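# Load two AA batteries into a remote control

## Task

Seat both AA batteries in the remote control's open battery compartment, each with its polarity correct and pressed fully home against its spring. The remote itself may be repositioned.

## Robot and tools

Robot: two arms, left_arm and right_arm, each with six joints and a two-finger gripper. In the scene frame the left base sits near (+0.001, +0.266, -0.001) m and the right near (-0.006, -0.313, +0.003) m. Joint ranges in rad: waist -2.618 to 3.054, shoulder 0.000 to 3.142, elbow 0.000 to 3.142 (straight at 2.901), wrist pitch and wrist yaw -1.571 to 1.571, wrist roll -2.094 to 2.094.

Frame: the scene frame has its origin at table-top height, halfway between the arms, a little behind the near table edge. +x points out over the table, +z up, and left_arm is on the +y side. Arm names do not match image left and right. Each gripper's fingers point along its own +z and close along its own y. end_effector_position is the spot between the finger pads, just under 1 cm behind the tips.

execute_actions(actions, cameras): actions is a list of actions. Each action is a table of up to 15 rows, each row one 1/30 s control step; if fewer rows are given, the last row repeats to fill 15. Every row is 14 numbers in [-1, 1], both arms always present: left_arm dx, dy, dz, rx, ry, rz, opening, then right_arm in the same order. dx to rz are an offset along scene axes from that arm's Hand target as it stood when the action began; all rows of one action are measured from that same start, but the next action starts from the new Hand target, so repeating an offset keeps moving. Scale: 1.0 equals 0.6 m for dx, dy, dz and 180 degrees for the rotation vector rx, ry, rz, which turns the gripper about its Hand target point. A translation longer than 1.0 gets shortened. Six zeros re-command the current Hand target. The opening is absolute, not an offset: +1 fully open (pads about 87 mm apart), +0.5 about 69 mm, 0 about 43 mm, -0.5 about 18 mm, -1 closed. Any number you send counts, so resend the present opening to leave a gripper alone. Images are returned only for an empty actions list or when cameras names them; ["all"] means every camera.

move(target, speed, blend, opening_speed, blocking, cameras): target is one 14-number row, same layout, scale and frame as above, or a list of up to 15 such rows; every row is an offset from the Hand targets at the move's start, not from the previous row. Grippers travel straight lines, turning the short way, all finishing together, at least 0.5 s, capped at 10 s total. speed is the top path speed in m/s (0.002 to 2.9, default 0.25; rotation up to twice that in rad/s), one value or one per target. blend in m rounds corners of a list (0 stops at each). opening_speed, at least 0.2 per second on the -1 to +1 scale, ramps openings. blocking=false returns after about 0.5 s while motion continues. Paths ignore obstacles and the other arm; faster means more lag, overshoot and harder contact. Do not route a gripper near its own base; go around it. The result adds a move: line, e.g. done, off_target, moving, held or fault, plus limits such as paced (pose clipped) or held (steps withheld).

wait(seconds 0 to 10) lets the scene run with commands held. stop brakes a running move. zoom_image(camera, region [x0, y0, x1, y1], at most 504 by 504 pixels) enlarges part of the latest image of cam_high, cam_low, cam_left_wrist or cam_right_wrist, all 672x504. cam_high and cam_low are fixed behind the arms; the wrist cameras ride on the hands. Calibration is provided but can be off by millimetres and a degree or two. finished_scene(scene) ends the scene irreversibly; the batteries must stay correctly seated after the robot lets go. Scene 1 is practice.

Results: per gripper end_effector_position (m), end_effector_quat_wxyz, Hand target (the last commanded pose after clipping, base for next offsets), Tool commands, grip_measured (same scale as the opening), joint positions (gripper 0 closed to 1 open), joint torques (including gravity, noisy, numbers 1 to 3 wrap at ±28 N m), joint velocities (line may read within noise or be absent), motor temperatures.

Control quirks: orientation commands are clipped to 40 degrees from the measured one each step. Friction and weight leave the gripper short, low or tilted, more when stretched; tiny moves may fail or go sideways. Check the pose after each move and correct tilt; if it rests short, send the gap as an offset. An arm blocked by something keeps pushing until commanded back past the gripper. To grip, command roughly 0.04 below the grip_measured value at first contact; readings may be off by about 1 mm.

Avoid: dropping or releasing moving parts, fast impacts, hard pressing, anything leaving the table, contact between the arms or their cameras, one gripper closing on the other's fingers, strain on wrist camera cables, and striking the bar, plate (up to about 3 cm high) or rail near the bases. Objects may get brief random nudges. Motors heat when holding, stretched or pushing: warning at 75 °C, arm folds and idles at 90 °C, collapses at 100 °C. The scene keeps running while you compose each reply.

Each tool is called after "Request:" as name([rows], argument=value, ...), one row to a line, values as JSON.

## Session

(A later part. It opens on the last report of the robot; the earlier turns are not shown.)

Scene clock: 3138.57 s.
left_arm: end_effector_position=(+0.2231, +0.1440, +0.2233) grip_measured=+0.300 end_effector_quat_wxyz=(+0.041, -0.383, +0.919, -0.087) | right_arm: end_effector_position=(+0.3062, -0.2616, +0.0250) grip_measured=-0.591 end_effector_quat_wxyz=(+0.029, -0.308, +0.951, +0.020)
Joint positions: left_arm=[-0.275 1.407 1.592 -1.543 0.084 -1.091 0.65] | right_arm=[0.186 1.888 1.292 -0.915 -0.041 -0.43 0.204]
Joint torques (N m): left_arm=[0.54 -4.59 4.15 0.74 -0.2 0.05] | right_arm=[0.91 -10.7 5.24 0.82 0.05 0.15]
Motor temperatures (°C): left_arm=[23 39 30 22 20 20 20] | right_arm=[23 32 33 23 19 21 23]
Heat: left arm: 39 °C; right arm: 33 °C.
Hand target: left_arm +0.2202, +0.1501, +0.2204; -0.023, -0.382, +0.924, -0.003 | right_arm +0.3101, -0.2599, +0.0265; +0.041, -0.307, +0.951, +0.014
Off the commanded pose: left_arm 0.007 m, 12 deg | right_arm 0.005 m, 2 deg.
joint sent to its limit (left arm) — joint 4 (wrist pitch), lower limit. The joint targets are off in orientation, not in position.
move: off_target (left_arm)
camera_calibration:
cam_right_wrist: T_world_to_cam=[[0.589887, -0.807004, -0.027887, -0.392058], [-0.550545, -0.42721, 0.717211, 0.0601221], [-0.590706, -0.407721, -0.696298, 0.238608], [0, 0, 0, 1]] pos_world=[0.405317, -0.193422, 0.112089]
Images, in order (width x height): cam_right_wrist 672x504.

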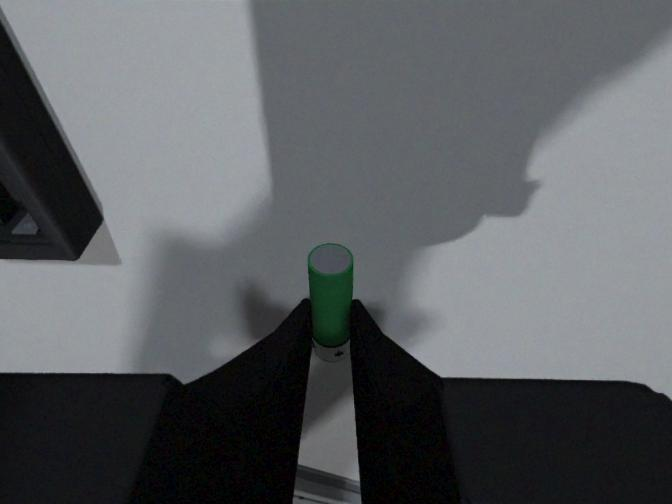

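Request:
move(target=[0,0,0,0,0,0,0.3,0.0,0.0,-0.027,0,0,0.0,-0.68], speed=0.04, cameras=["cam_right_wrist"])

Request:
zoom_image(camera="cam_right_wrist", region=[230, 210, 430, 400])

Scene clock: 3144.30 s.
left_arm: end_effector_position=(+0.2231, +0.1440, +0.2233) grip_measured=+0.300 end_effector_quat_wxyz=(+0.041, -0.383, +0.919, -0.087) | right_arm: end_effector_position=(+0.3080, -0.2613, +0.0155) grip_measured=-0.591 end_effector_quat_wxyz=(+0.040, -0.308, +0.950, +0.018)
Joint positions: left_arm=[-0.275 1.407 1.592 -1.543 0.084 -1.091 0.65] | right_arm=[0.186 1.888 1.254 -0.855 -0.041 -0.43 0.204]
Joint torques (N m): left_arm=[0.51 -4.6 4.18 0.74 -0.2 0.04] | right_arm=[0.91 -8.44 5.23 0.84 0.04 0.15]
Heat: left arm: 38 °C; right arm: 33 °C.
Hand target: left_arm +0.2202, +0.1501, +0.2204; -0.023, -0.382, +0.924, -0.003 | right_arm +0.3101, -0.2599, +0.0103; +0.041, -0.307, +0.951, +0.014
Off the commanded pose: left_arm 0.007 m, 12 deg | right_arm 0.006 m, 1 deg.
joint sent to its limit (left arm) — joint 4 (wrist pitch), lower limit. The joint targets are off in orientation, not in position.
move: off_target (left_arm)
camera_calibration:
cam_right_wrist: T_world_to_cam=[[0.590277, -0.806991, -0.0184204, -0.39338], [-0.56574, -0.429875, 0.703666, 0.0722395], [-0.57577, -0.404936, -0.710293, 0.229585], [0, 0, 0, 1]] pos_world=[0.40526, -0.193433, 0.104994]
Images, in order (width x height): cam_right_wrist 672x504.

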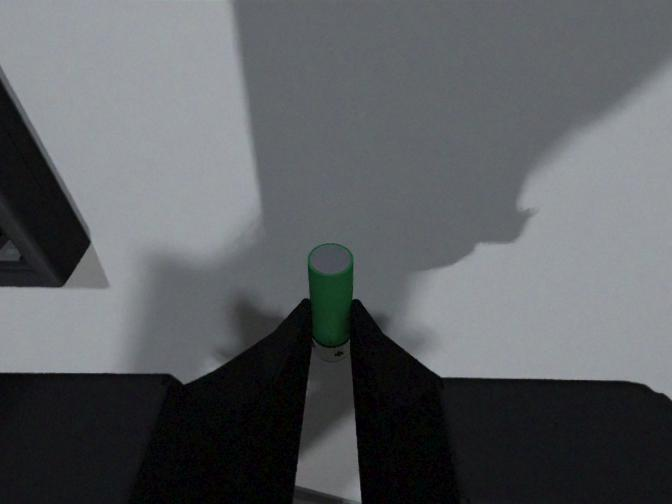

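Scaled by 2.520.

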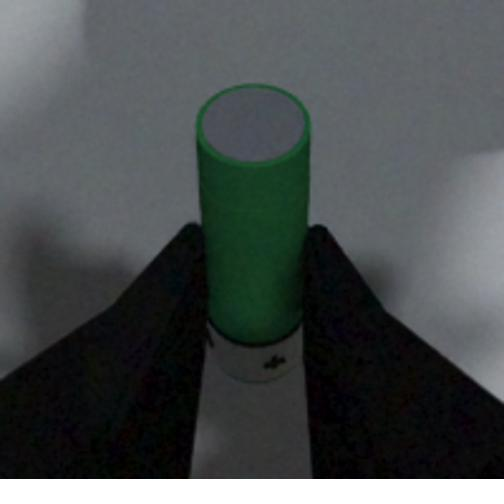

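Request:
move(target=[0,0,0,0,0,0,0.3,0.0,0.0,-0.013,0,0,0.0,-0.68], speed=0.03)

Scene clock: 3150.03 s.
left_arm: end_effector_position=(+0.2231, +0.1440, +0.2233) grip_measured=+0.300 end_effector_quat_wxyz=(+0.041, -0.383, +0.919, -0.087) | right_arm: end_effector_position=(+0.3080, -0.2613, +0.0080) grip_measured=-0.591 end_effector_quat_wxyz=(+0.040, -0.308, +0.950, +0.018)
Joint positions: left_arm=[-0.275 1.407 1.592 -1.543 0.084 -1.091 0.65] | right_arm=[0.186 1.899 1.237 -0.826 -0.041 -0.43 0.204]
Joint torques (N m): left_arm=[0.51 -4.67 4.14 0.74 -0.19 0.05] | right_arm=[0.88 -8.39 5.26 0.88 0.05 0.14]
Heat: left arm: 38 °C; right arm: 33 °C.
Hand target: left_arm +0.2202, +0.1501, +0.2204; -0.023, -0.382, +0.924, -0.003 | right_arm +0.3102, -0.2600, +0.0026; +0.041, -0.307, +0.951, +0.014
Off the commanded pose: left_arm 0.007 m, 12 deg | right_arm 0.006 m, 1 deg.
joint sent to its limit (left arm) — joint 4 (wrist pitch), lower limit. The joint targets are off in orientation, not in position.
move: off_target (left_arm)

Request:
move(target=[0,0,0,0,0,0,0.3,0.0,0.0,-0.005,0,0,0.0,-0.68], speed=0.02, cameras=["cam_right_wrist"])

Request:
zoom_image(camera="cam_right_wrist", region=[230, 210, 430, 400])

Scene clock: 3155.13 s.
left_arm: end_effector_position=(+0.2231, +0.1440, +0.2233) grip_measured=+0.300 end_effector_quat_wxyz=(+0.041, -0.383, +0.919, -0.087) | right_arm: end_effector_position=(+0.3089, -0.2612, +0.0069) grip_measured=-0.591 end_effector_quat_wxyz=(+0.043, -0.308, +0.950, +0.017)
Joint positions: left_arm=[-0.275 1.407 1.592 -1.543 0.084 -1.091 0.65] | right_arm=[0.186 1.899 1.233 -0.816 -0.04 -0.43 0.204]
Joint torques (N m): left_arm=[0.54 -4.64 4.15 0.75 -0.19 0.04] | right_arm=[0.87 -7.95 5.01 0.91 0.04 0.15]
Heat: left arm: 38 °C; right arm: 33 °C.
Hand target: left_arm +0.2202, +0.1501, +0.2204; -0.023, -0.382, +0.924, -0.003 | right_arm +0.3102, -0.2599, -0.0004; +0.041, -0.307, +0.951, +0.014
Off the commanded pose: left_arm 0.007 m, 12 deg | right_arm 0.008 m, 0 deg.
joint sent to its limit (left arm) — joint 4 (wrist pitch), lower limit. The joint targets are off in orientation, not in position.
move: off_target (left_arm)
camera_calibration:
cam_right_wrist: T_world_to_cam=[[0.590334, -0.807014, -0.0153228, -0.394004], [-0.569821, -0.430121, 0.700214, 0.0801414], [-0.571673, -0.404629, -0.713768, 0.222827], [0, 0, 0, 1]] pos_world=[0.405645, -0.193334, 0.0968938]
Images, in order (width x height): cam_right_wrist 672x504.

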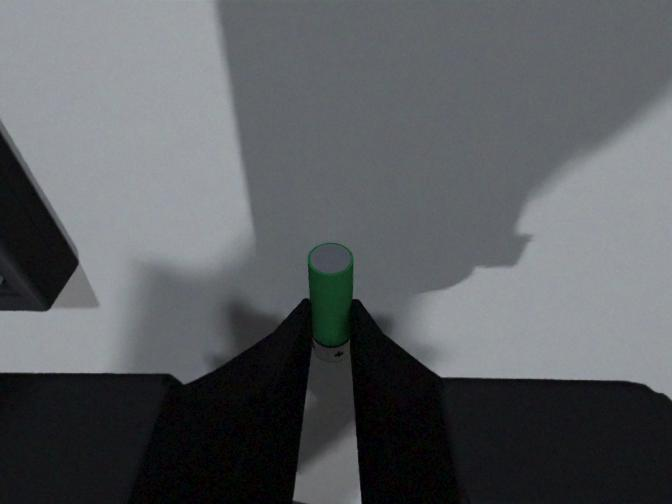

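Scaled by 2.520.

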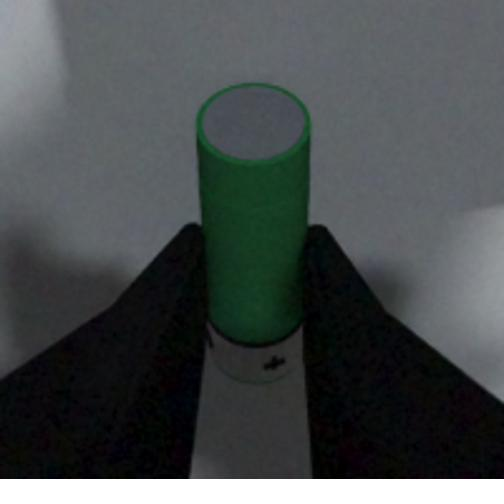

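Request:
move(target=[0,0,0,0,0,0,0.3,0.0,0.0,0.0,0,0,0.0,-0.3], speed=0.02, opening_speed=0.4, cameras=["cam_right_wrist"])

Scene clock: 3161.93 s.
left_arm: end_effector_position=(+0.2231, +0.1440, +0.2233) grip_measured=+0.300 end_effector_quat_wxyz=(+0.041, -0.383, +0.919, -0.087) | right_arm: end_effector_position=(+0.3093, -0.2611, +0.0069) grip_measured=-0.300 end_effector_quat_wxyz=(+0.043, -0.308, +0.950, +0.017)
Joint positions: left_arm=[-0.275 1.407 1.592 -1.543 0.084 -1.091 0.65] | right_arm=[0.186 1.899 1.233 -0.815 -0.04 -0.43 0.35]
Joint torques (N m): left_arm=[0.54 -4.66 4.18 0.74 -0.2 0.04] | right_arm=[0.87 -7.94 5.01 0.89 0.04 0.15]
Heat: left arm: 38 °C; right arm: 33 °C.
Hand target: left_arm +0.2202, +0.1501, +0.2204; -0.023, -0.382, +0.924, -0.003 | right_arm +0.3102, -0.2599, -0.0004; +0.041, -0.307, +0.951, +0.014
Off the commanded pose: left_arm 0.007 m, 12 deg | right_arm 0.007 m, 1 deg.
joint sent to its limit (left arm) — joint 4 (wrist pitch), lower limit. The joint targets are off in orientation, not in position.
move: off_target (left_arm)
camera_calibration:
cam_right_wrist: T_world_to_cam=[[0.590349, -0.807015, -0.0146325, -0.394251], [-0.570906, -0.430308, 0.699214, 0.0807409], [-0.570573, -0.404427, -0.714762, 0.222757], [0, 0, 0, 1]] pos_world=[0.405941, -0.193335, 0.0969941]
Images, in order (width x height): cam_right_wrist 672x504.

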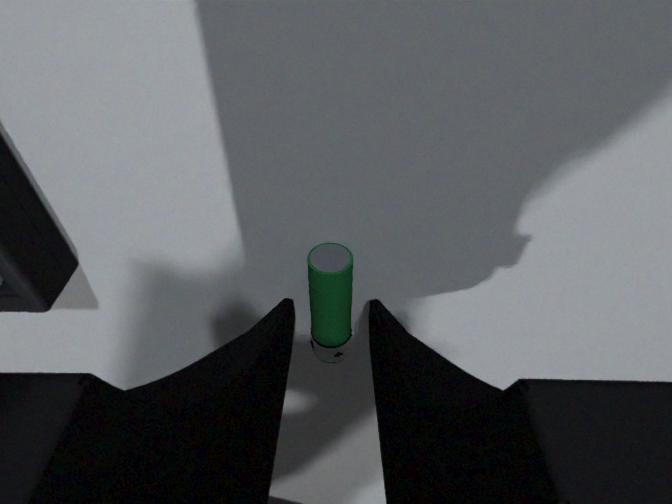

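Request:
move([
  [0,0,0,0,0,0,0.3,0.0,0.0,0.117,0,0,0.0,-0.3],
  [0,0,0,0,0,0,0.3,-0.0803,-0.0568,0.117,0.1296,-0.1799,0.001,-0.2],
], speed=[0.12,0.2], blend=0.015, cameras=["cam_right_wrist"])

Request:
zoom_image(camera="cam_right_wrist", region=[230, 150, 430, 320])

Scene clock: 3194.57 s.
left_arm: end_effector_position=(+0.2231, +0.1440, +0.2233) grip_measured=+0.300 end_effector_quat_wxyz=(+0.041, -0.383, +0.919, -0.087) | right_arm: end_effector_position=(+0.2563, -0.2946, +0.0643) grip_measured=-0.200 end_effector_quat_wxyz=(+0.343, -0.277, +0.890, +0.120)
Joint positions: left_arm=[-0.275 1.407 1.592 -1.543 0.084 -1.091 0.65] | right_arm=[-0.189 1.149 0.622 -0.474 -0.515 -0.631 0.4]
Joint torques (N m): left_arm=[0.54 -4.63 4.15 0.75 -0.2 0.04] | right_arm=[-0.34 -4.64 5.93 1.8 -0.43 -0.08]
Heat: left arm: 37 °C; right arm: 33 °C.
Hand target: left_arm +0.2202, +0.1501, +0.2204; -0.023, -0.382, +0.924, -0.003 | right_arm +0.2620, -0.2941, +0.0698; +0.363, -0.285, +0.879, +0.117
Off the commanded pose: left_arm 0.007 m, 12 deg | right_arm 0.008 m, 3 deg.
joint sent to its limit (left arm) — joint 4 (wrist pitch), lower limit. The joint targets are off in orientation, not in position.
move: off_target (left_arm, right_arm); target 2's new opening was sent with right_arm's hand 0.008 m and 3 deg from that target
camera_calibration:
cam_right_wrist: T_world_to_cam=[[0.581244, -0.81325, -0.0279273, -0.387697], [-0.805294, -0.579809, 0.123782, 0.0489477], [-0.116858, -0.0494579, -0.991916, 0.226211], [0, 0, 0, 1]] pos_world=[0.291198, -0.275726, 0.207496]
Images, in order (width x height): cam_right_wrist 672x504.

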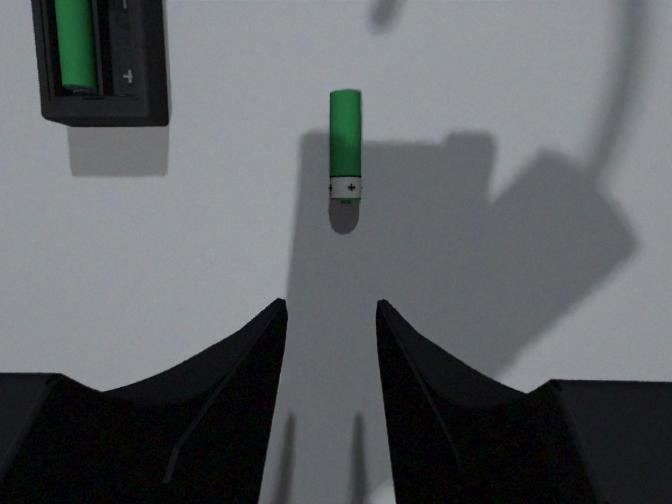

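Scaled by 2.520.

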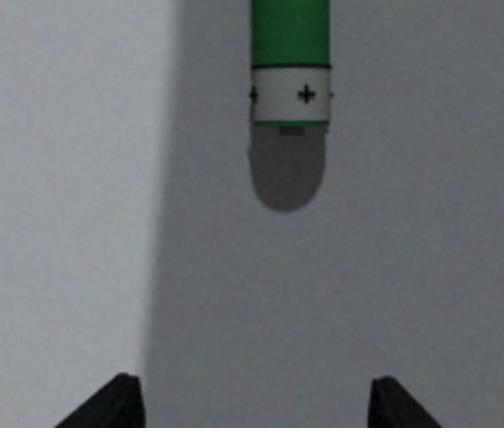

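Request:
move(target=[0,0,0,0,0,0,0.3,0.0388,0.0262,-0.0702,0,0,0.006,-0.2], speed=0.1, cameras=["cam_right_wrist"])

Request:
zoom_image(camera="cam_right_wrist", region=[230, 150, 430, 320])

Scene clock: 3211.47 s.
left_arm: end_effector_position=(+0.2231, +0.1440, +0.2233) grip_measured=+0.300 end_effector_quat_wxyz=(+0.041, -0.383, +0.919, -0.087) | right_arm: end_effector_position=(+0.2815, -0.2797, +0.0291) grip_measured=-0.200 end_effector_quat_wxyz=(+0.357, -0.294, +0.878, +0.123)
Joint positions: left_arm=[-0.275 1.407 1.592 -1.543 0.084 -1.091 0.65] | right_arm=[-0.117 1.31 0.549 -0.186 -0.501 -0.591 0.4]
Joint torques (N m): left_arm=[0.55 -4.6 4.14 0.74 -0.19 0.04] | right_arm=[0.96 -3.22 5.64 1.92 -0.19 0.15]
Heat: left arm: 36 °C; right arm: 33 °C.
Hand target: left_arm +0.2202, +0.1501, +0.2204; -0.023, -0.382, +0.924, -0.003 | right_arm +0.2852, -0.2783, +0.0275; +0.362, -0.294, +0.876, +0.121
Off the commanded pose: left_arm 0.007 m, 12 deg | right_arm 0.004 m, 1 deg.
joint sent to its limit (left arm) — joint 4 (wrist pitch), lower limit. The joint targets are off in orientation, not in position.
move: off_target (left_arm)
camera_calibration:
cam_right_wrist: T_world_to_cam=[[0.610266, -0.792132, -0.0100944, -0.394031], [-0.788098, -0.608354, 0.0938508, 0.0702206], [-0.0804832, -0.0493185, -0.995535, 0.184734], [0, 0, 0, 1]] pos_world=[0.310672, -0.260295, 0.173341]
Images, in order (width x height): cam_right_wrist 672x504.

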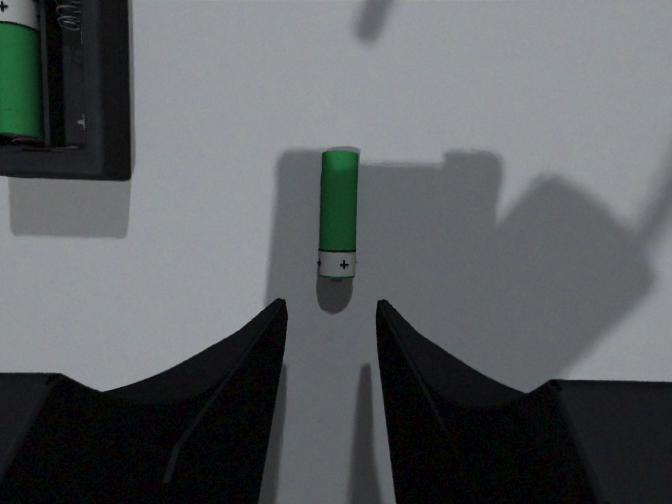

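Scaled by 2.520.

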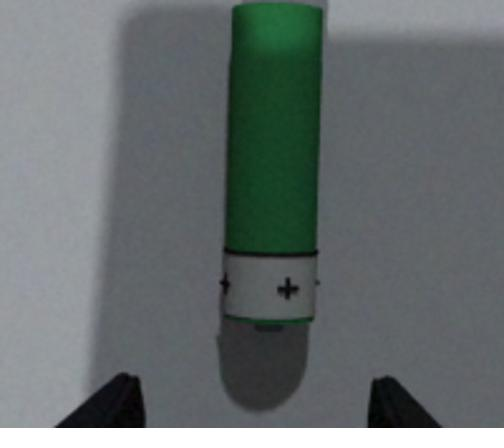

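Request:
move(target=[0,0,0,0,0,0,0.3,0.029,0.020,-0.034,0,0,-0.008,-0.2], speed=0.05, cameras=["cam_right_wrist"])

Request:
zoom_image(camera="cam_right_wrist", region=[230, 190, 430, 360])

Scene clock: 3218.20 s.
left_arm: end_effector_position=(+0.2231, +0.1440, +0.2233) grip_measured=+0.300 end_effector_quat_wxyz=(+0.041, -0.383, +0.919, -0.087) | right_arm: end_effector_position=(+0.2998, -0.2680, +0.0092) grip_measured=-0.200 end_effector_quat_wxyz=(+0.358, -0.284, +0.882, +0.118)
Joint positions: left_arm=[-0.275 1.407 1.592 -1.543 0.084 -1.091 0.65] | right_arm=[-0.05 1.435 0.54 -0.015 -0.447 -0.51 0.4]
Joint torques (N m): left_arm=[0.54 -4.62 4.15 0.74 -0.2 0.04] | right_arm=[0.96 -3.97 5.15 2.02 -0.13 0.17]
Motor temperatures (°C): left_arm=[23 36 30 22 20 20 19] | right_arm=[23 27 33 25 19 21 23]
Heat: left arm: 36 °C; right arm: 33 °C.
Hand target: left_arm +0.2202, +0.1501, +0.2204; -0.023, -0.382, +0.924, -0.003 | right_arm +0.3026, -0.2663, +0.0071; +0.364, -0.283, +0.880, +0.116
Off the commanded pose: left_arm 0.007 m, 12 deg | right_arm 0.004 m, 1 deg.
joint sent to its limit (left arm) — joint 4 (wrist pitch), lower limit. The joint targets are off in orientation, not in position.
move: off_target (left_arm)
camera_calibration:
cam_right_wrist: T_world_to_cam=[[0.591255, -0.806439, -0.00852967, -0.394309], [-0.802449, -0.58932, 0.093688, 0.103023], [-0.0805804, -0.0485489, -0.995565, 0.167296], [0, 0, 0, 1]] pos_world=[0.329289, -0.249151, 0.153538]
Images, in order (width x height): cam_right_wrist 672x504.

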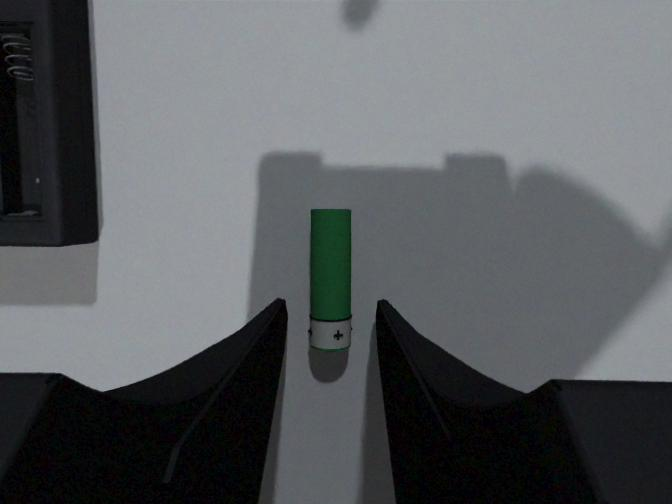

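Scaled by 2.520.

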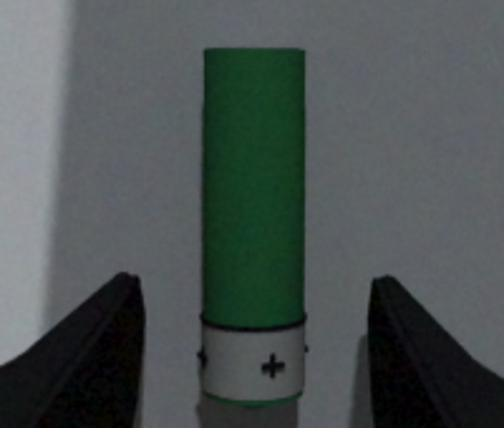

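Request:
move(target=[0,0,0,0,0,0,0.3,0.0,0.0,0.0,0,0,0.0,-0.68], speed=0.05, opening_speed=0.6, cameras=["cam_right_wrist"])

Request:
zoom_image(camera="cam_right_wrist", region=[230, 190, 430, 360])

Scene clock: 3225.43 s.
left_arm: end_effector_position=(+0.2231, +0.1440, +0.2233) grip_measured=+0.300 end_effector_quat_wxyz=(+0.041, -0.383, +0.919, -0.087) | right_arm: end_effector_position=(+0.3000, -0.2681, +0.0093) grip_measured=-0.597 end_effector_quat_wxyz=(+0.359, -0.284, +0.882, +0.118)
Joint positions: left_arm=[-0.275 1.407 1.592 -1.543 0.084 -1.091 0.65] | right_arm=[-0.05 1.435 0.54 -0.014 -0.446 -0.51 0.202]
Joint torques (N m): left_arm=[0.57 -4.63 4.21 0.74 -0.2 0.05] | right_arm=[0.95 -4.01 5.15 2.01 -0.14 0.16]
Heat: left arm: 36 °C; right arm: 33 °C.
Hand target: left_arm +0.2202, +0.1501, +0.2204; -0.023, -0.382, +0.924, -0.003 | right_arm +0.3026, -0.2663, +0.0071; +0.364, -0.283, +0.880, +0.116
Off the commanded pose: left_arm 0.007 m, 12 deg | right_arm 0.004 m, 1 deg.
joint sent to its limit (left arm) — joint 4 (wrist pitch), lower limit. The joint targets are off in orientation, not in position.
move: off_target (left_arm)
camera_calibration:
cam_right_wrist: T_world_to_cam=[[0.59089, -0.806712, -0.0080504, -0.394387], [-0.802778, -0.588939, 0.0932658, 0.103362], [-0.0799798, -0.0486472, -0.995609, 0.167186], [0, 0, 0, 1]] pos_world=[0.329388, -0.24915, 0.153637]
Images, in order (width x height): cam_right_wrist 672x504.

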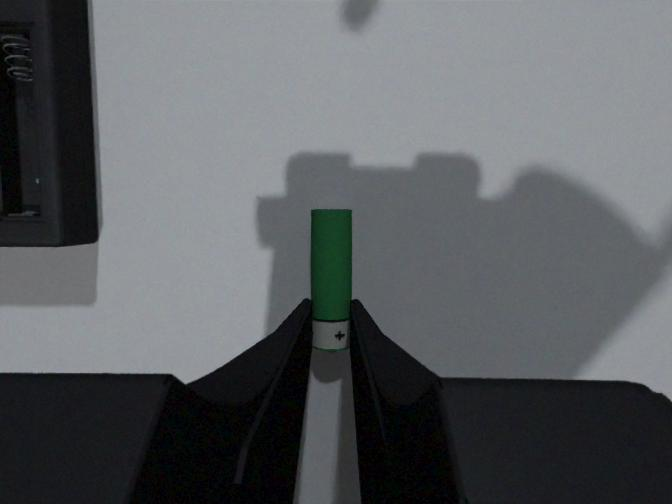

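Scaled by 2.520.

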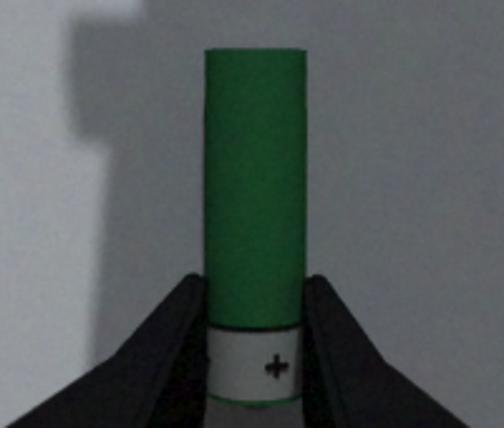

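Request:
move([
  [0,0,0,0,0,0,0.3,0.0,0.0,0.10,0,0,0,-0.68],
  [0.268,-0.360,-0.18,0.0135,-0.0217,-0.0494,0.3,-0.071,-0.0395,0.16,-0.0653,0.0899,0,-0.68],
], speed=[0.1,0.2], blend=0.015, cameras=["cam_right_wrist","cam_left_wrist"])

Scene clock: 3269.80 s.
left_arm: end_effector_position=(+0.3804, -0.0648, +0.1107) grip_measured=+0.300 end_effector_quat_wxyz=(+0.050, -0.315, +0.945, -0.066) | right_arm: end_effector_position=(+0.2535, -0.2903, +0.0971) grip_measured=-0.597 end_effector_quat_wxyz=(+0.201, -0.290, +0.933, +0.070)
Joint positions: left_arm=[-0.627 2.482 2.657 -1.545 -0.018 -1.286 0.65] | right_arm=[-0.003 1.314 0.969 -0.864 -0.244 -0.552 0.202]
Joint torques (N m): left_arm=[-0.94 -13.7 6.84 0.72 -0.26 -0.12] | right_arm=[0.96 -3.58 9.14 1.09 -0.09 -0.06]
Heat: left arm: 36 °C; right arm: 32 °C.
Hand target: left_arm +0.3810, -0.0661, +0.1124; +0.017, -0.309, +0.951, +0.005 | right_arm +0.2600, -0.2899, +0.1032; +0.206, -0.299, +0.930, +0.064
Off the commanded pose: left_arm 0.002 m, 9 deg | right_arm 0.009 m, 1 deg.
joint sent to its limit (left arm) — joint 4 (wrist pitch), lower limit. The joint targets are off in orientation, not in position.
move: off_target (left_arm)
camera_calibration:
cam_left_wrist: T_world_to_cam=[[0.599533, -0.786892, 0.146154, -0.295828], [-0.622377, -0.343565, 0.703285, 0.159796], [-0.503196, -0.512606, -0.695722, 0.379772], [0, 0, 0, 1]] pos_world=[0.467912, 0.016789, 0.195071]
cam_right_wrist: T_world_to_cam=[[0.574319, -0.818369, -0.0207201, -0.382149], [-0.735737, -0.527097, 0.425275, 0.0134203], [-0.358954, -0.228999, -0.904827, 0.259299], [0, 0, 0, 1]] pos_world=[0.322426, -0.246286, 0.220995]
Images, in order (width x height): cam_left_wrist 672x504, cam_right_wrist 672x504.

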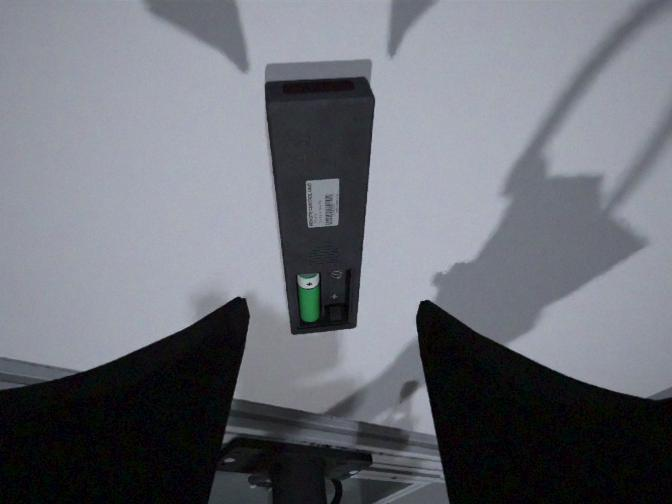

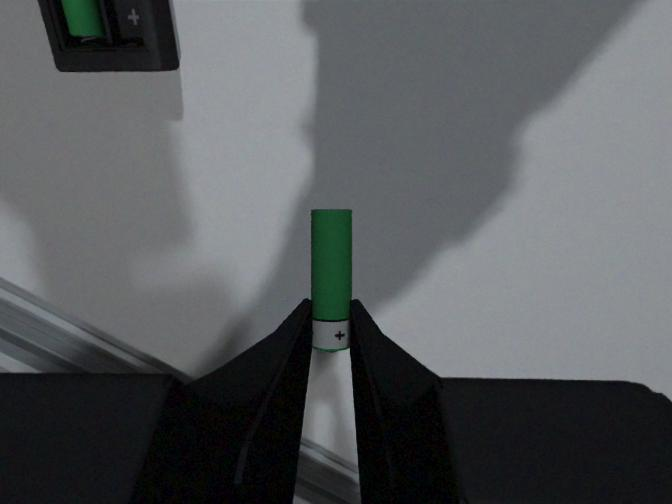

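Request:
move(target=[0.017,0.0,-0.115,0,0,0,0.3,0,0,0,0,0,0,-0.68], speed=0.12, cameras=["cam_left_wrist"])

Scene clock: 3290.93 s.
left_arm: end_effector_position=(+0.3875, -0.0697, +0.0438) grip_measured=+0.300 end_effector_quat_wxyz=(+0.025, -0.314, +0.949, -0.025) | right_arm: end_effector_position=(+0.2534, -0.2904, +0.0971) grip_measured=-0.597 end_effector_quat_wxyz=(+0.200, -0.290, +0.933, +0.070)
Joint positions: left_arm=[-0.627 2.668 2.747 -1.545 -0.024 -1.284 0.65] | right_arm=[-0.003 1.314 0.969 -0.865 -0.244 -0.552 0.202]
Joint torques (N m): left_arm=[0.21 -14.49 6.91 0.53 -0.27 0.02] | right_arm=[0.99 -3.56 9.16 1.1 -0.08 -0.06]
Motor temperatures (°C): left_arm=[23 44 31 22 20 20 19] | right_arm=[23 25 35 25 19 21 23]
Heat: left arm: 44 °C; right arm: 35 °C.
Hand target: left_arm +0.3912, -0.0661, +0.0435; +0.017, -0.309, +0.951, +0.005 | right_arm +0.2601, -0.2900, +0.1032; +0.206, -0.299, +0.930, +0.064
Off the commanded pose: left_arm 0.005 m, 4 deg | right_arm 0.009 m, 1 deg.
joint sent to its limit (left arm) — joint 4 (wrist pitch), lower limit. The joint targets are off in orientation, not in position.
move: off_target (left_arm)
camera_calibration:
cam_left_wrist: T_world_to_cam=[[0.604714, -0.794695, 0.0527265, -0.292607], [-0.571392, -0.38677, 0.723824, 0.186021], [-0.554826, -0.467834, -0.687967, 0.357083], [0, 0, 0, 1]] pos_world=[0.481354, 0.00646945, 0.126443]
Images, in order (width x height): cam_left_wrist 672x504.

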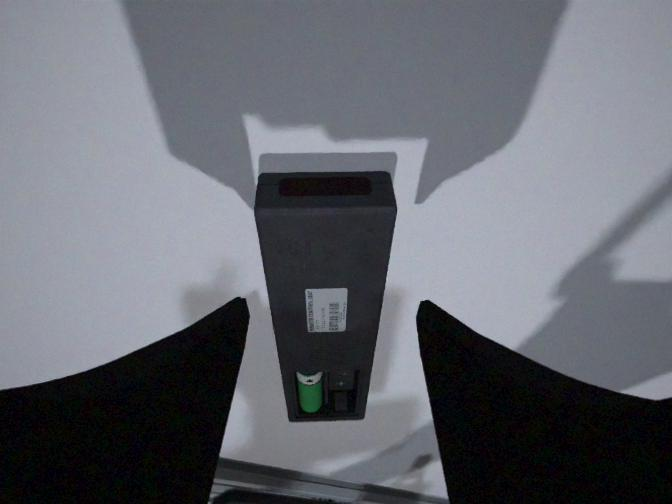

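Request:
move(target=[0.0,0.0,-0.052,0,0,0,0.3,0,0,0,0,0,0,-0.68], speed=0.06, cameras=["cam_left_wrist"])

Scene clock: 3302.03 s.
left_arm: end_effector_position=(+0.3881, -0.0699, +0.0139) grip_measured=+0.300 end_effector_quat_wxyz=(+0.015, -0.312, +0.950, -0.007) | right_arm: end_effector_position=(+0.2534, -0.2904, +0.0971) grip_measured=-0.597 end_effector_quat_wxyz=(+0.200, -0.290, +0.933, +0.070)
Joint positions: left_arm=[-0.627 2.749 2.787 -1.545 -0.027 -1.279 0.65] | right_arm=[-0.003 1.314 0.969 -0.865 -0.244 -0.552 0.202]
Joint torques (N m): left_arm=[0.18 -14.61 6.9 0.44 -0.28 0.03] | right_arm=[0.98 -3.56 9.14 1.09 -0.07 -0.06]
Heat: left arm: 46 °C; right arm: 36 °C.
Hand target: left_arm +0.3912, -0.0660, +0.0123; +0.017, -0.309, +0.951, +0.005 | right_arm +0.2601, -0.2900, +0.1032; +0.206, -0.299, +0.930, +0.064
Off the commanded pose: left_arm 0.005 m, 1 deg | right_arm 0.009 m, 1 deg.
joint sent to its limit (left arm) — joint 4 (wrist pitch), lower limit. The joint targets still meet the commanded pose.
move: done
camera_calibration:
cam_left_wrist: T_world_to_cam=[[0.601871, -0.798495, 0.0125558, -0.290112], [-0.550964, -0.403809, 0.730326, 0.198709], [-0.578091, -0.44648, -0.682983, 0.347224], [0, 0, 0, 1]] pos_world=[0.484819, 0.00361592, 0.0956685]
Images, in order (width x height): cam_left_wrist 672x504.

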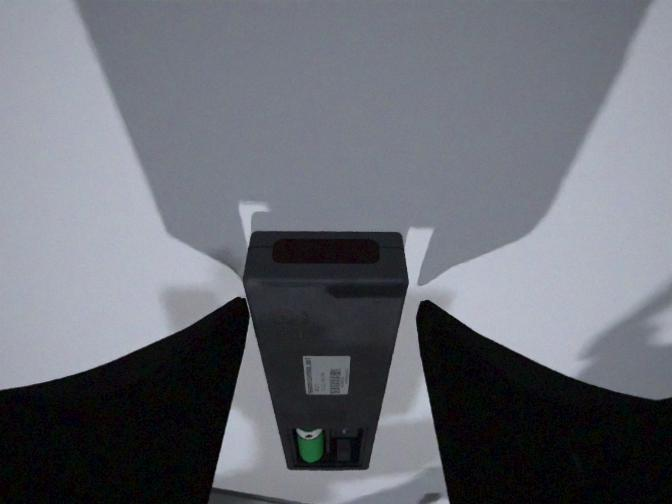

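Request:
move([
  [-0.0035,0.0047,0.005,0,0,0,0.3,0,0,0,0,0,0,-0.68],
  [-0.0035,0.0047,-0.018,0,0,0,0.3,0,0,0,0,0,0,-0.68],
], speed=0.04, cameras=["cam_left_wrist"])

Scene clock: 3310.93 s.
left_arm: end_effector_position=(+0.3840, -0.0666, +0.0031) grip_measured=+0.300 end_effector_quat_wxyz=(+0.006, -0.309, +0.951, +0.006) | right_arm: end_effector_position=(+0.2534, -0.2904, +0.0971) grip_measured=-0.597 end_effector_quat_wxyz=(+0.200, -0.290, +0.933, +0.070)
Joint positions: left_arm=[-0.627 2.749 2.743 -1.53 -0.028 -1.274 0.65] | right_arm=[-0.003 1.314 0.969 -0.865 -0.244 -0.552 0.202]
Joint torques (N m): left_arm=[0.35 -16.46 3.48 0.72 -0.28 0] | right_arm=[0.96 -3.56 9.16 1.1 -0.07 -0.06]
Motor temperatures (°C): left_arm=[23 52 32 22 20 20 19] | right_arm=[23 25 37 24 19 21 23]
Heat: left arm: 52 °C; right arm: 37 °C.
Hand target: left_arm +0.3890, -0.0631, +0.0014; +0.017, -0.309, +0.951, +0.005 | right_arm +0.2601, -0.2900, +0.1032; +0.206, -0.299, +0.930, +0.064
Off the commanded pose: left_arm 0.006 m, 1 deg | right_arm 0.009 m, 1 deg.
move: done
camera_calibration:
cam_left_wrist: T_world_to_cam=[[0.596961, -0.802102, -0.0164567, -0.28316], [-0.536542, -0.414401, 0.735115, 0.199429], [-0.596457, -0.430005, -0.677742, 0.347105], [0, 0, 0, 1]] pos_world=[0.48307, 0.00477755, 0.0839841]
Images, in order (width x height): cam_left_wrist 672x504.

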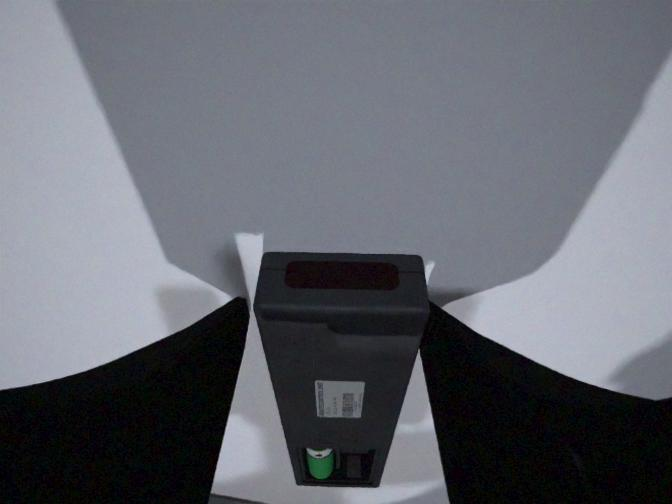

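Request:
move([
  [0,0,0,0,0,0,0.02,0,0,0,0,0,0,-0.68],
  [-0.085,0.1193,0.004,0,0,0,0.02,0,0,0,0,0,0,-0.68],
], speed=[0.04,0.07], opening_speed=0.5, cameras=["cam_left_wrist","cam_right_wrist"])

Scene clock: 3323.20 s.
left_arm: end_effector_position=(+0.3375, +0.0010, +0.0027) grip_measured=+0.094 end_effector_quat_wxyz=(+0.010, -0.312, +0.950, +0.001) | right_arm: end_effector_position=(+0.2534, -0.2904, +0.0971) grip_measured=-0.597 end_effector_quat_wxyz=(+0.200, -0.290, +0.933, +0.070)
Joint positions: left_arm=[-0.567 2.232 1.785 -1.076 -0.026 -1.22 0.547] | right_arm=[-0.003 1.314 0.969 -0.865 -0.244 -0.552 0.202]
Joint torques (N m): left_arm=[0.7 -14.28 3.45 0.6 -0.25 0.09] | right_arm=[0.96 -3.58 9.14 1.09 -0.08 -0.06]
Motor temperatures (°C): left_arm=[23 59 31 22 20 20 19] | right_arm=[23 25 38 24 19 21 23]
Heat: left arm: 59 °C; right arm: 38 °C.
Hand target: left_arm +0.3380, +0.0085, +0.0037; +0.017, -0.309, +0.951, +0.005 | right_arm +0.2601, -0.2900, +0.1032; +0.206, -0.299, +0.930, +0.064
Off the commanded pose: left_arm 0.008 m, 1 deg | right_arm 0.009 m, 1 deg.
move: done
camera_calibration:
cam_left_wrist: T_world_to_cam=[[0.602328, -0.798231, -0.00534628, -0.203047], [-0.541131, -0.413231, 0.732405, 0.204313], [-0.586838, -0.438255, -0.680848, 0.344871], [0, 0, 0, 1]] pos_world=[0.435244, 0.0734913, 0.0840793]
cam_right_wrist: T_world_to_cam=[[0.57424, -0.818426, -0.0206613, -0.382152], [-0.735609, -0.526881, 0.425765, 0.0133684], [-0.359343, -0.229292, -0.904598, 0.259212], [0, 0, 0, 1]] pos_world=[0.322427, -0.246285, 0.220895]
Images, in order (width x height): cam_left_wrist 672x504, cam_right_wrist 672x504.

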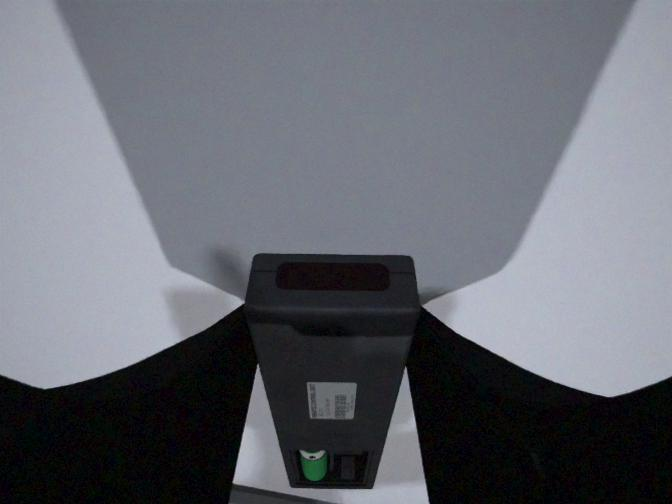

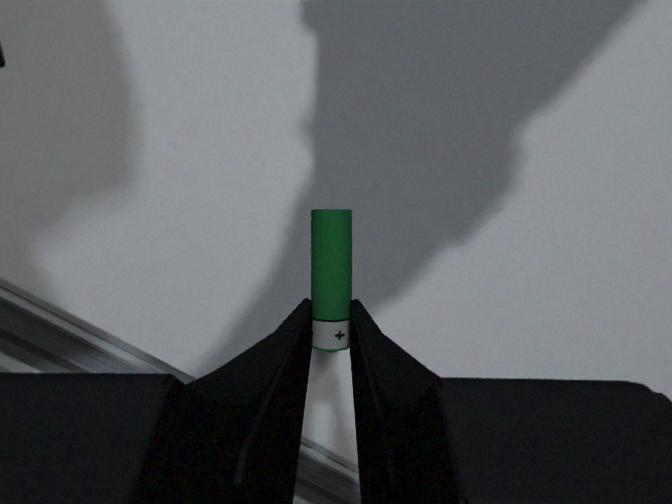

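Request:
move(target=[0,-0.008,-0.035,0,0,0,0.02,0,0,0,0,0,0,-0.68], speed=0.04, cameras=[])

Scene clock: 3331.67 s.
left_arm: end_effector_position=(+0.3371, +0.0003, +0.0021) grip_measured=+0.094 end_effector_quat_wxyz=(+0.011, -0.312, +0.950, -0.004) | right_arm: end_effector_position=(+0.2534, -0.2904, +0.0971) grip_measured=-0.597 end_effector_quat_wxyz=(+0.200, -0.290, +0.933, +0.070)
Joint positions: left_arm=[-0.567 2.223 1.767 -1.058 -0.021 -1.22 0.547] | right_arm=[-0.003 1.314 0.969 -0.865 -0.244 -0.552 0.202]
Joint torques (N m): left_arm=[-0.23 -10.5 2.41 1.09 -0.31 0.01] | right_arm=[0.98 -3.56 9.14 1.1 -0.07 -0.06]
Motor temperatures (°C): left_arm=[23 58 31 22 20 20 19] | right_arm=[23 24 38 24 19 21 24]
Heat: left arm: 58 °C; right arm: 38 °C.
Hand target: left_arm +0.3381, +0.0037, -0.0172; +0.017, -0.309, +0.951, +0.005 | right_arm +0.2601, -0.2900, +0.1032; +0.206, -0.299, +0.930, +0.064
Off the commanded pose: left_arm 0.020 m, 1 deg | right_arm 0.009 m, 1 deg.
move: off_target (left_arm)
No camera images: "cameras" was empty.

Request:
move(target=[0,0,0.005,-0.0533,0.0711,0,0.02,0,0,0,0,0,0,-0.68], speed=0.08, cameras=["cam_left_wrist"])

Scene clock: 3371.47 s.
left_arm: end_effector_position=(+0.3373, +0.0001, +0.0027) grip_measured=+0.094 end_effector_quat_wxyz=(-0.107, -0.309, +0.944, -0.050) | right_arm: end_effector_position=(+0.2534, -0.2904, +0.0971) grip_measured=-0.597 end_effector_quat_wxyz=(+0.200, -0.290, +0.933, +0.070)
Joint positions: left_arm=[-0.475 2.331 1.895 -1.173 0.218 -1.118 0.547] | right_arm=[-0.003 1.314 0.969 -0.865 -0.244 -0.552 0.202]
Joint velocities: left_arm=[-0.017 0.002 -0.002 -0.154 0.037 -0.051 -0.001] | right_arm=[within noise]
Joint torques (N m): left_arm=[0.53 -9.54 5.49 0.47 0.07 0.08] | right_arm=[0.96 -3.56 9.16 1.1 -0.08 -0.05]
Motor temperatures (°C): left_arm=[23 52 30 23 20 20 20] | right_arm=[23 24 39 24 19 21 24]
Heat: left arm: 52 °C; right arm: 39 °C.
Hand target: left_arm +0.3382, +0.0037, -0.0141; -0.115, -0.307, +0.944, -0.040 | right_arm +0.2601, -0.2900, +0.1032; +0.206, -0.299, +0.930, +0.064
Off the commanded pose: left_arm 0.017 m, 2 deg | right_arm 0.009 m, 1 deg.
move: off_target (left_arm)
camera_calibration:
cam_left_wrist: T_world_to_cam=[[0.600742, -0.799284, 0.0159539, -0.203179], [-0.38782, -0.273919, 0.880093, 0.15172], [-0.699074, -0.534896, -0.474533, 0.381654], [0, 0, 0, 1]] pos_world=[0.447702, 0.0833065, 0.0508211]
Images, in order (width x height): cam_left_wrist 672x504.

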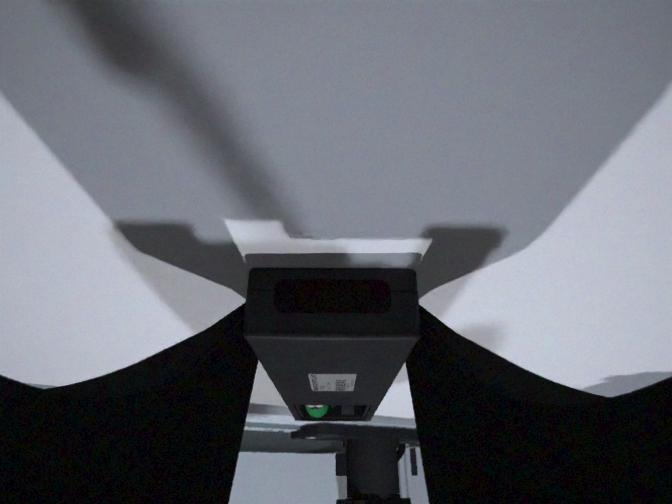

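Request:
move(target=[0,0,0,0,0,0,0.02,-0.068,0.29,-0.01,0,0,0,-0.68], speed=0.15, cameras=["cam_right_wrist","cam_high"])

Scene clock: 3377.43 s.
left_arm: end_effector_position=(+0.3373, +0.0001, +0.0027) grip_measured=+0.094 end_effector_quat_wxyz=(-0.107, -0.309, +0.944, -0.050) | right_arm: end_effector_position=(+0.2075, -0.1262, +0.0893) grip_measured=-0.597 end_effector_quat_wxyz=(+0.183, -0.306, +0.932, +0.059)
Joint positions: left_arm=[-0.475 2.331 1.895 -1.173 0.218 -1.117 0.547] | right_arm=[0.728 1.41 1.012 -0.782 0.048 0.093 0.202]
Joint torques (N m): left_arm=[0.49 -9.52 5.48 0.47 0.08 0.09] | right_arm=[0.72 -4.51 9.31 1.53 0.14 0.18]
Heat: left arm: 50 °C; right arm: 39 °C.
Hand target: left_arm +0.3382, +0.0037, -0.0142; -0.115, -0.307, +0.944, -0.040 | right_arm +0.2192, -0.1160, +0.0972; +0.206, -0.299, +0.930, +0.064
Off the commanded pose: left_arm 0.017 m, 2 deg | right_arm 0.018 m, 3 deg.
move: off_target (left_arm, right_arm)
camera_calibration:
cam_right_wrist: T_world_to_cam=[[0.596835, -0.802347, -0.00517909, -0.225547], [-0.710343, -0.531375, 0.461578, 0.0603457], [-0.373098, -0.271807, -0.887085, 0.269292], [0, 0, 0, 1]] pos_world=[0.277953, -0.0757055, 0.209863]
Images, in order (width x height): cam_high 672x504, cam_right_wrist 672x504.

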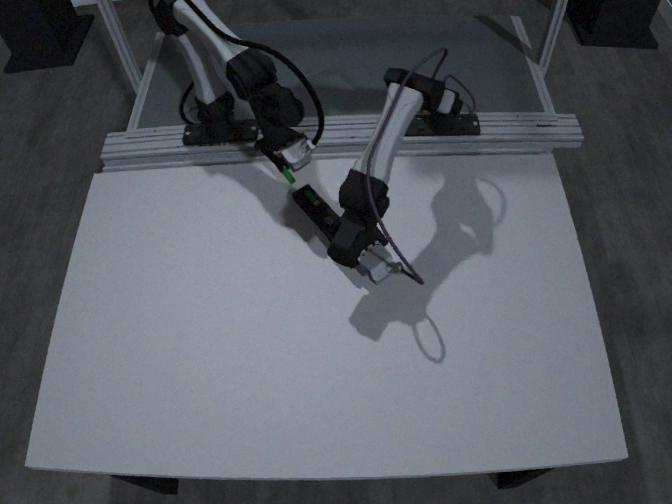

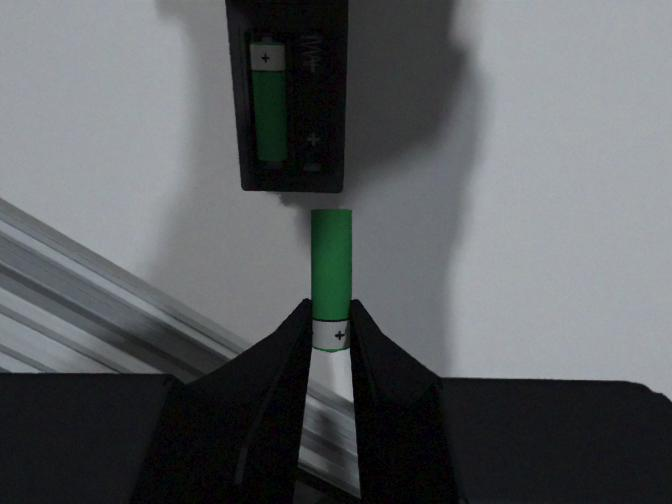

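Request:
zoom_image(camera="cam_right_wrist", region=[210, 0, 390, 230])

Scaled by 2.191.

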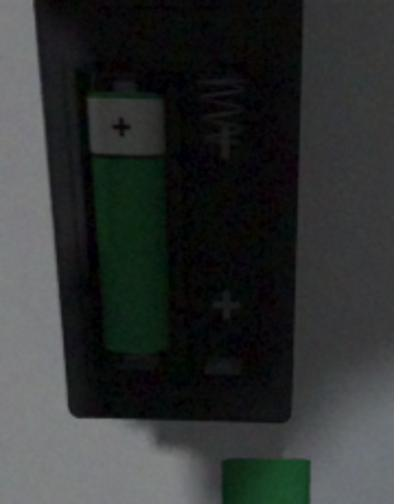

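Request:
move(target=[0,0,0,0,0,0,0.02,0.0163,0.0367,-0.07,0,0,0,-0.68], speed=0.08, cameras=["cam_right_wrist"])

Request:
zoom_image(camera="cam_right_wrist", region=[230, 130, 430, 360])

Scene clock: 3416.37 s.
left_arm: end_effector_position=(+0.3373, +0.0001, +0.0027) grip_measured=+0.094 end_effector_quat_wxyz=(-0.107, -0.309, +0.944, -0.050) | right_arm: end_effector_position=(+0.2251, -0.0989, +0.0571) grip_measured=-0.597 end_effector_quat_wxyz=(+0.196, -0.303, +0.930, +0.064)
Joint positions: left_arm=[-0.475 2.331 1.895 -1.173 0.218 -1.117 0.547] | right_arm=[0.758 1.54 0.991 -0.606 0.062 0.122 0.202]
Joint torques (N m): left_arm=[0.53 -9.52 5.48 0.48 0.08 0.08] | right_arm=[0.95 -5.89 6.05 1.63 0.15 0.17]
Motor temperatures (°C): left_arm=[23 45 30 22 20 20 20] | right_arm=[23 24 37 25 19 21 24]
Heat: left arm: 45 °C; right arm: 37 °C.
Hand target: left_arm +0.3382, +0.0037, -0.0142; -0.115, -0.307, +0.944, -0.040 | right_arm +0.2290, -0.0940, +0.0552; +0.206, -0.299, +0.930, +0.064
Off the commanded pose: left_arm 0.017 m, 2 deg | right_arm 0.006 m, 1 deg.
move: off_target (left_arm)
camera_calibration:
cam_right_wrist: T_world_to_cam=[[0.594594, -0.803998, -0.00673817, -0.213905], [-0.721194, -0.537024, 0.437589, 0.10557], [-0.355439, -0.255328, -0.89915, 0.253137], [0, 0, 0, 1]] pos_world=[0.293298, -0.0506524, 0.17997]
Images, in order (width x height): cam_right_wrist 672x504.

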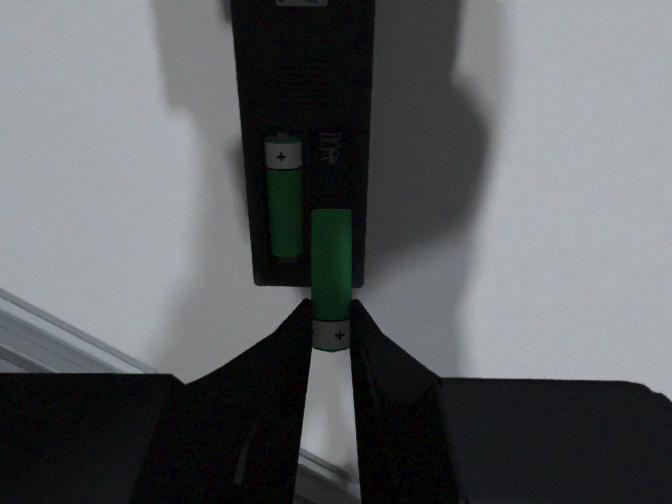

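Scaled by 2.191.

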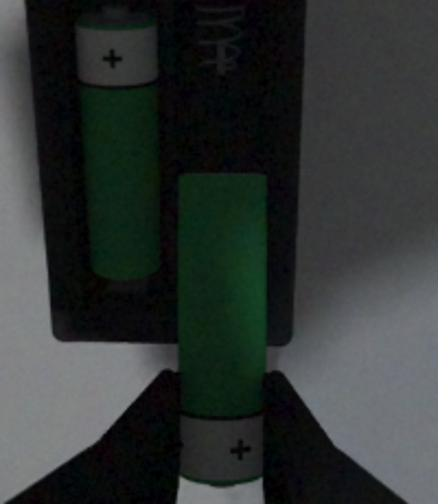

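Request:
move(target=[0,0,0,0,0,0,0.02,-0.003,0.0,-0.047,0,0,0,-0.68], speed=0.05, cameras=["cam_right_wrist"])

Request:
zoom_image(camera="cam_right_wrist", region=[240, 170, 420, 370])

Scene clock: 3460.47 s.
left_arm: end_effector_position=(+0.3372, +0.0001, +0.0028) grip_measured=+0.094 end_effector_quat_wxyz=(-0.107, -0.308, +0.944, -0.050) | right_arm: end_effector_position=(+0.2243, -0.0979, +0.0307) grip_measured=-0.597 end_effector_quat_wxyz=(+0.198, -0.303, +0.930, +0.065)
Joint positions: left_arm=[-0.475 2.331 1.895 -1.173 0.219 -1.115 0.547] | right_arm=[0.762 1.575 0.912 -0.488 0.064 0.125 0.202]
Joint torques (N m): left_arm=[0.53 -9.55 5.52 0.48 0.07 0.06] | right_arm=[0.95 -5.71 5.61 1.65 0.14 0.18]
Heat: left arm: 43 °C; right arm: 36 °C.
Hand target: left_arm +0.3382, +0.0037, -0.0141; -0.115, -0.307, +0.944, -0.040 | right_arm +0.2272, -0.0939, +0.0270; +0.206, -0.299, +0.930, +0.065
Off the commanded pose: left_arm 0.017 m, 2 deg | right_arm 0.006 m, 1 deg.
move: off_target (left_arm)
camera_calibration:
cam_right_wrist: T_world_to_cam=[[0.594591, -0.803995, -0.0073528, -0.212811], [-0.722708, -0.538438, 0.433334, 0.117292], [-0.352358, -0.252342, -0.901203, 0.228986], [0, 0, 0, 1]] pos_world=[0.291988, -0.0501618, 0.153972]
Images, in order (width x height): cam_right_wrist 672x504.

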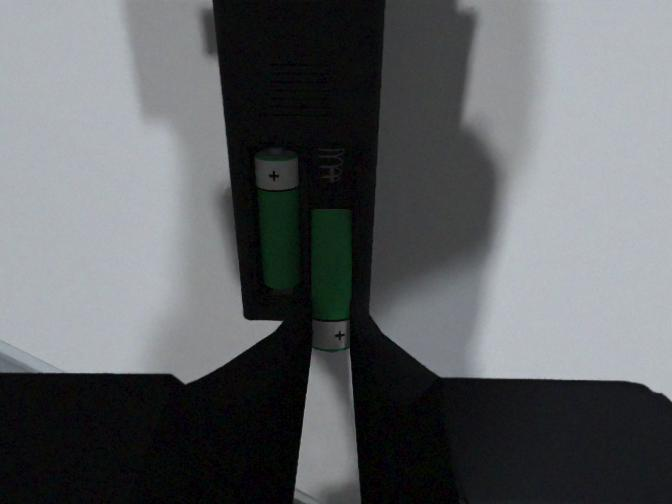

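Scaled by 2.520.

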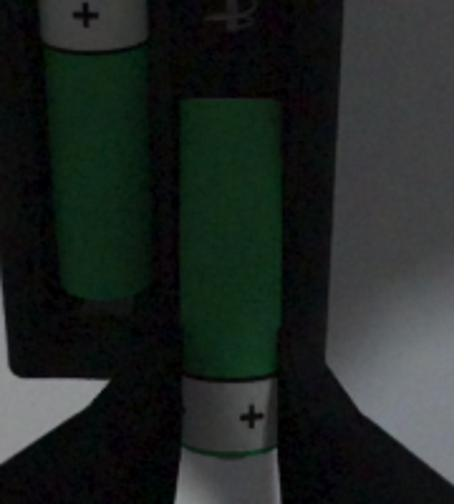

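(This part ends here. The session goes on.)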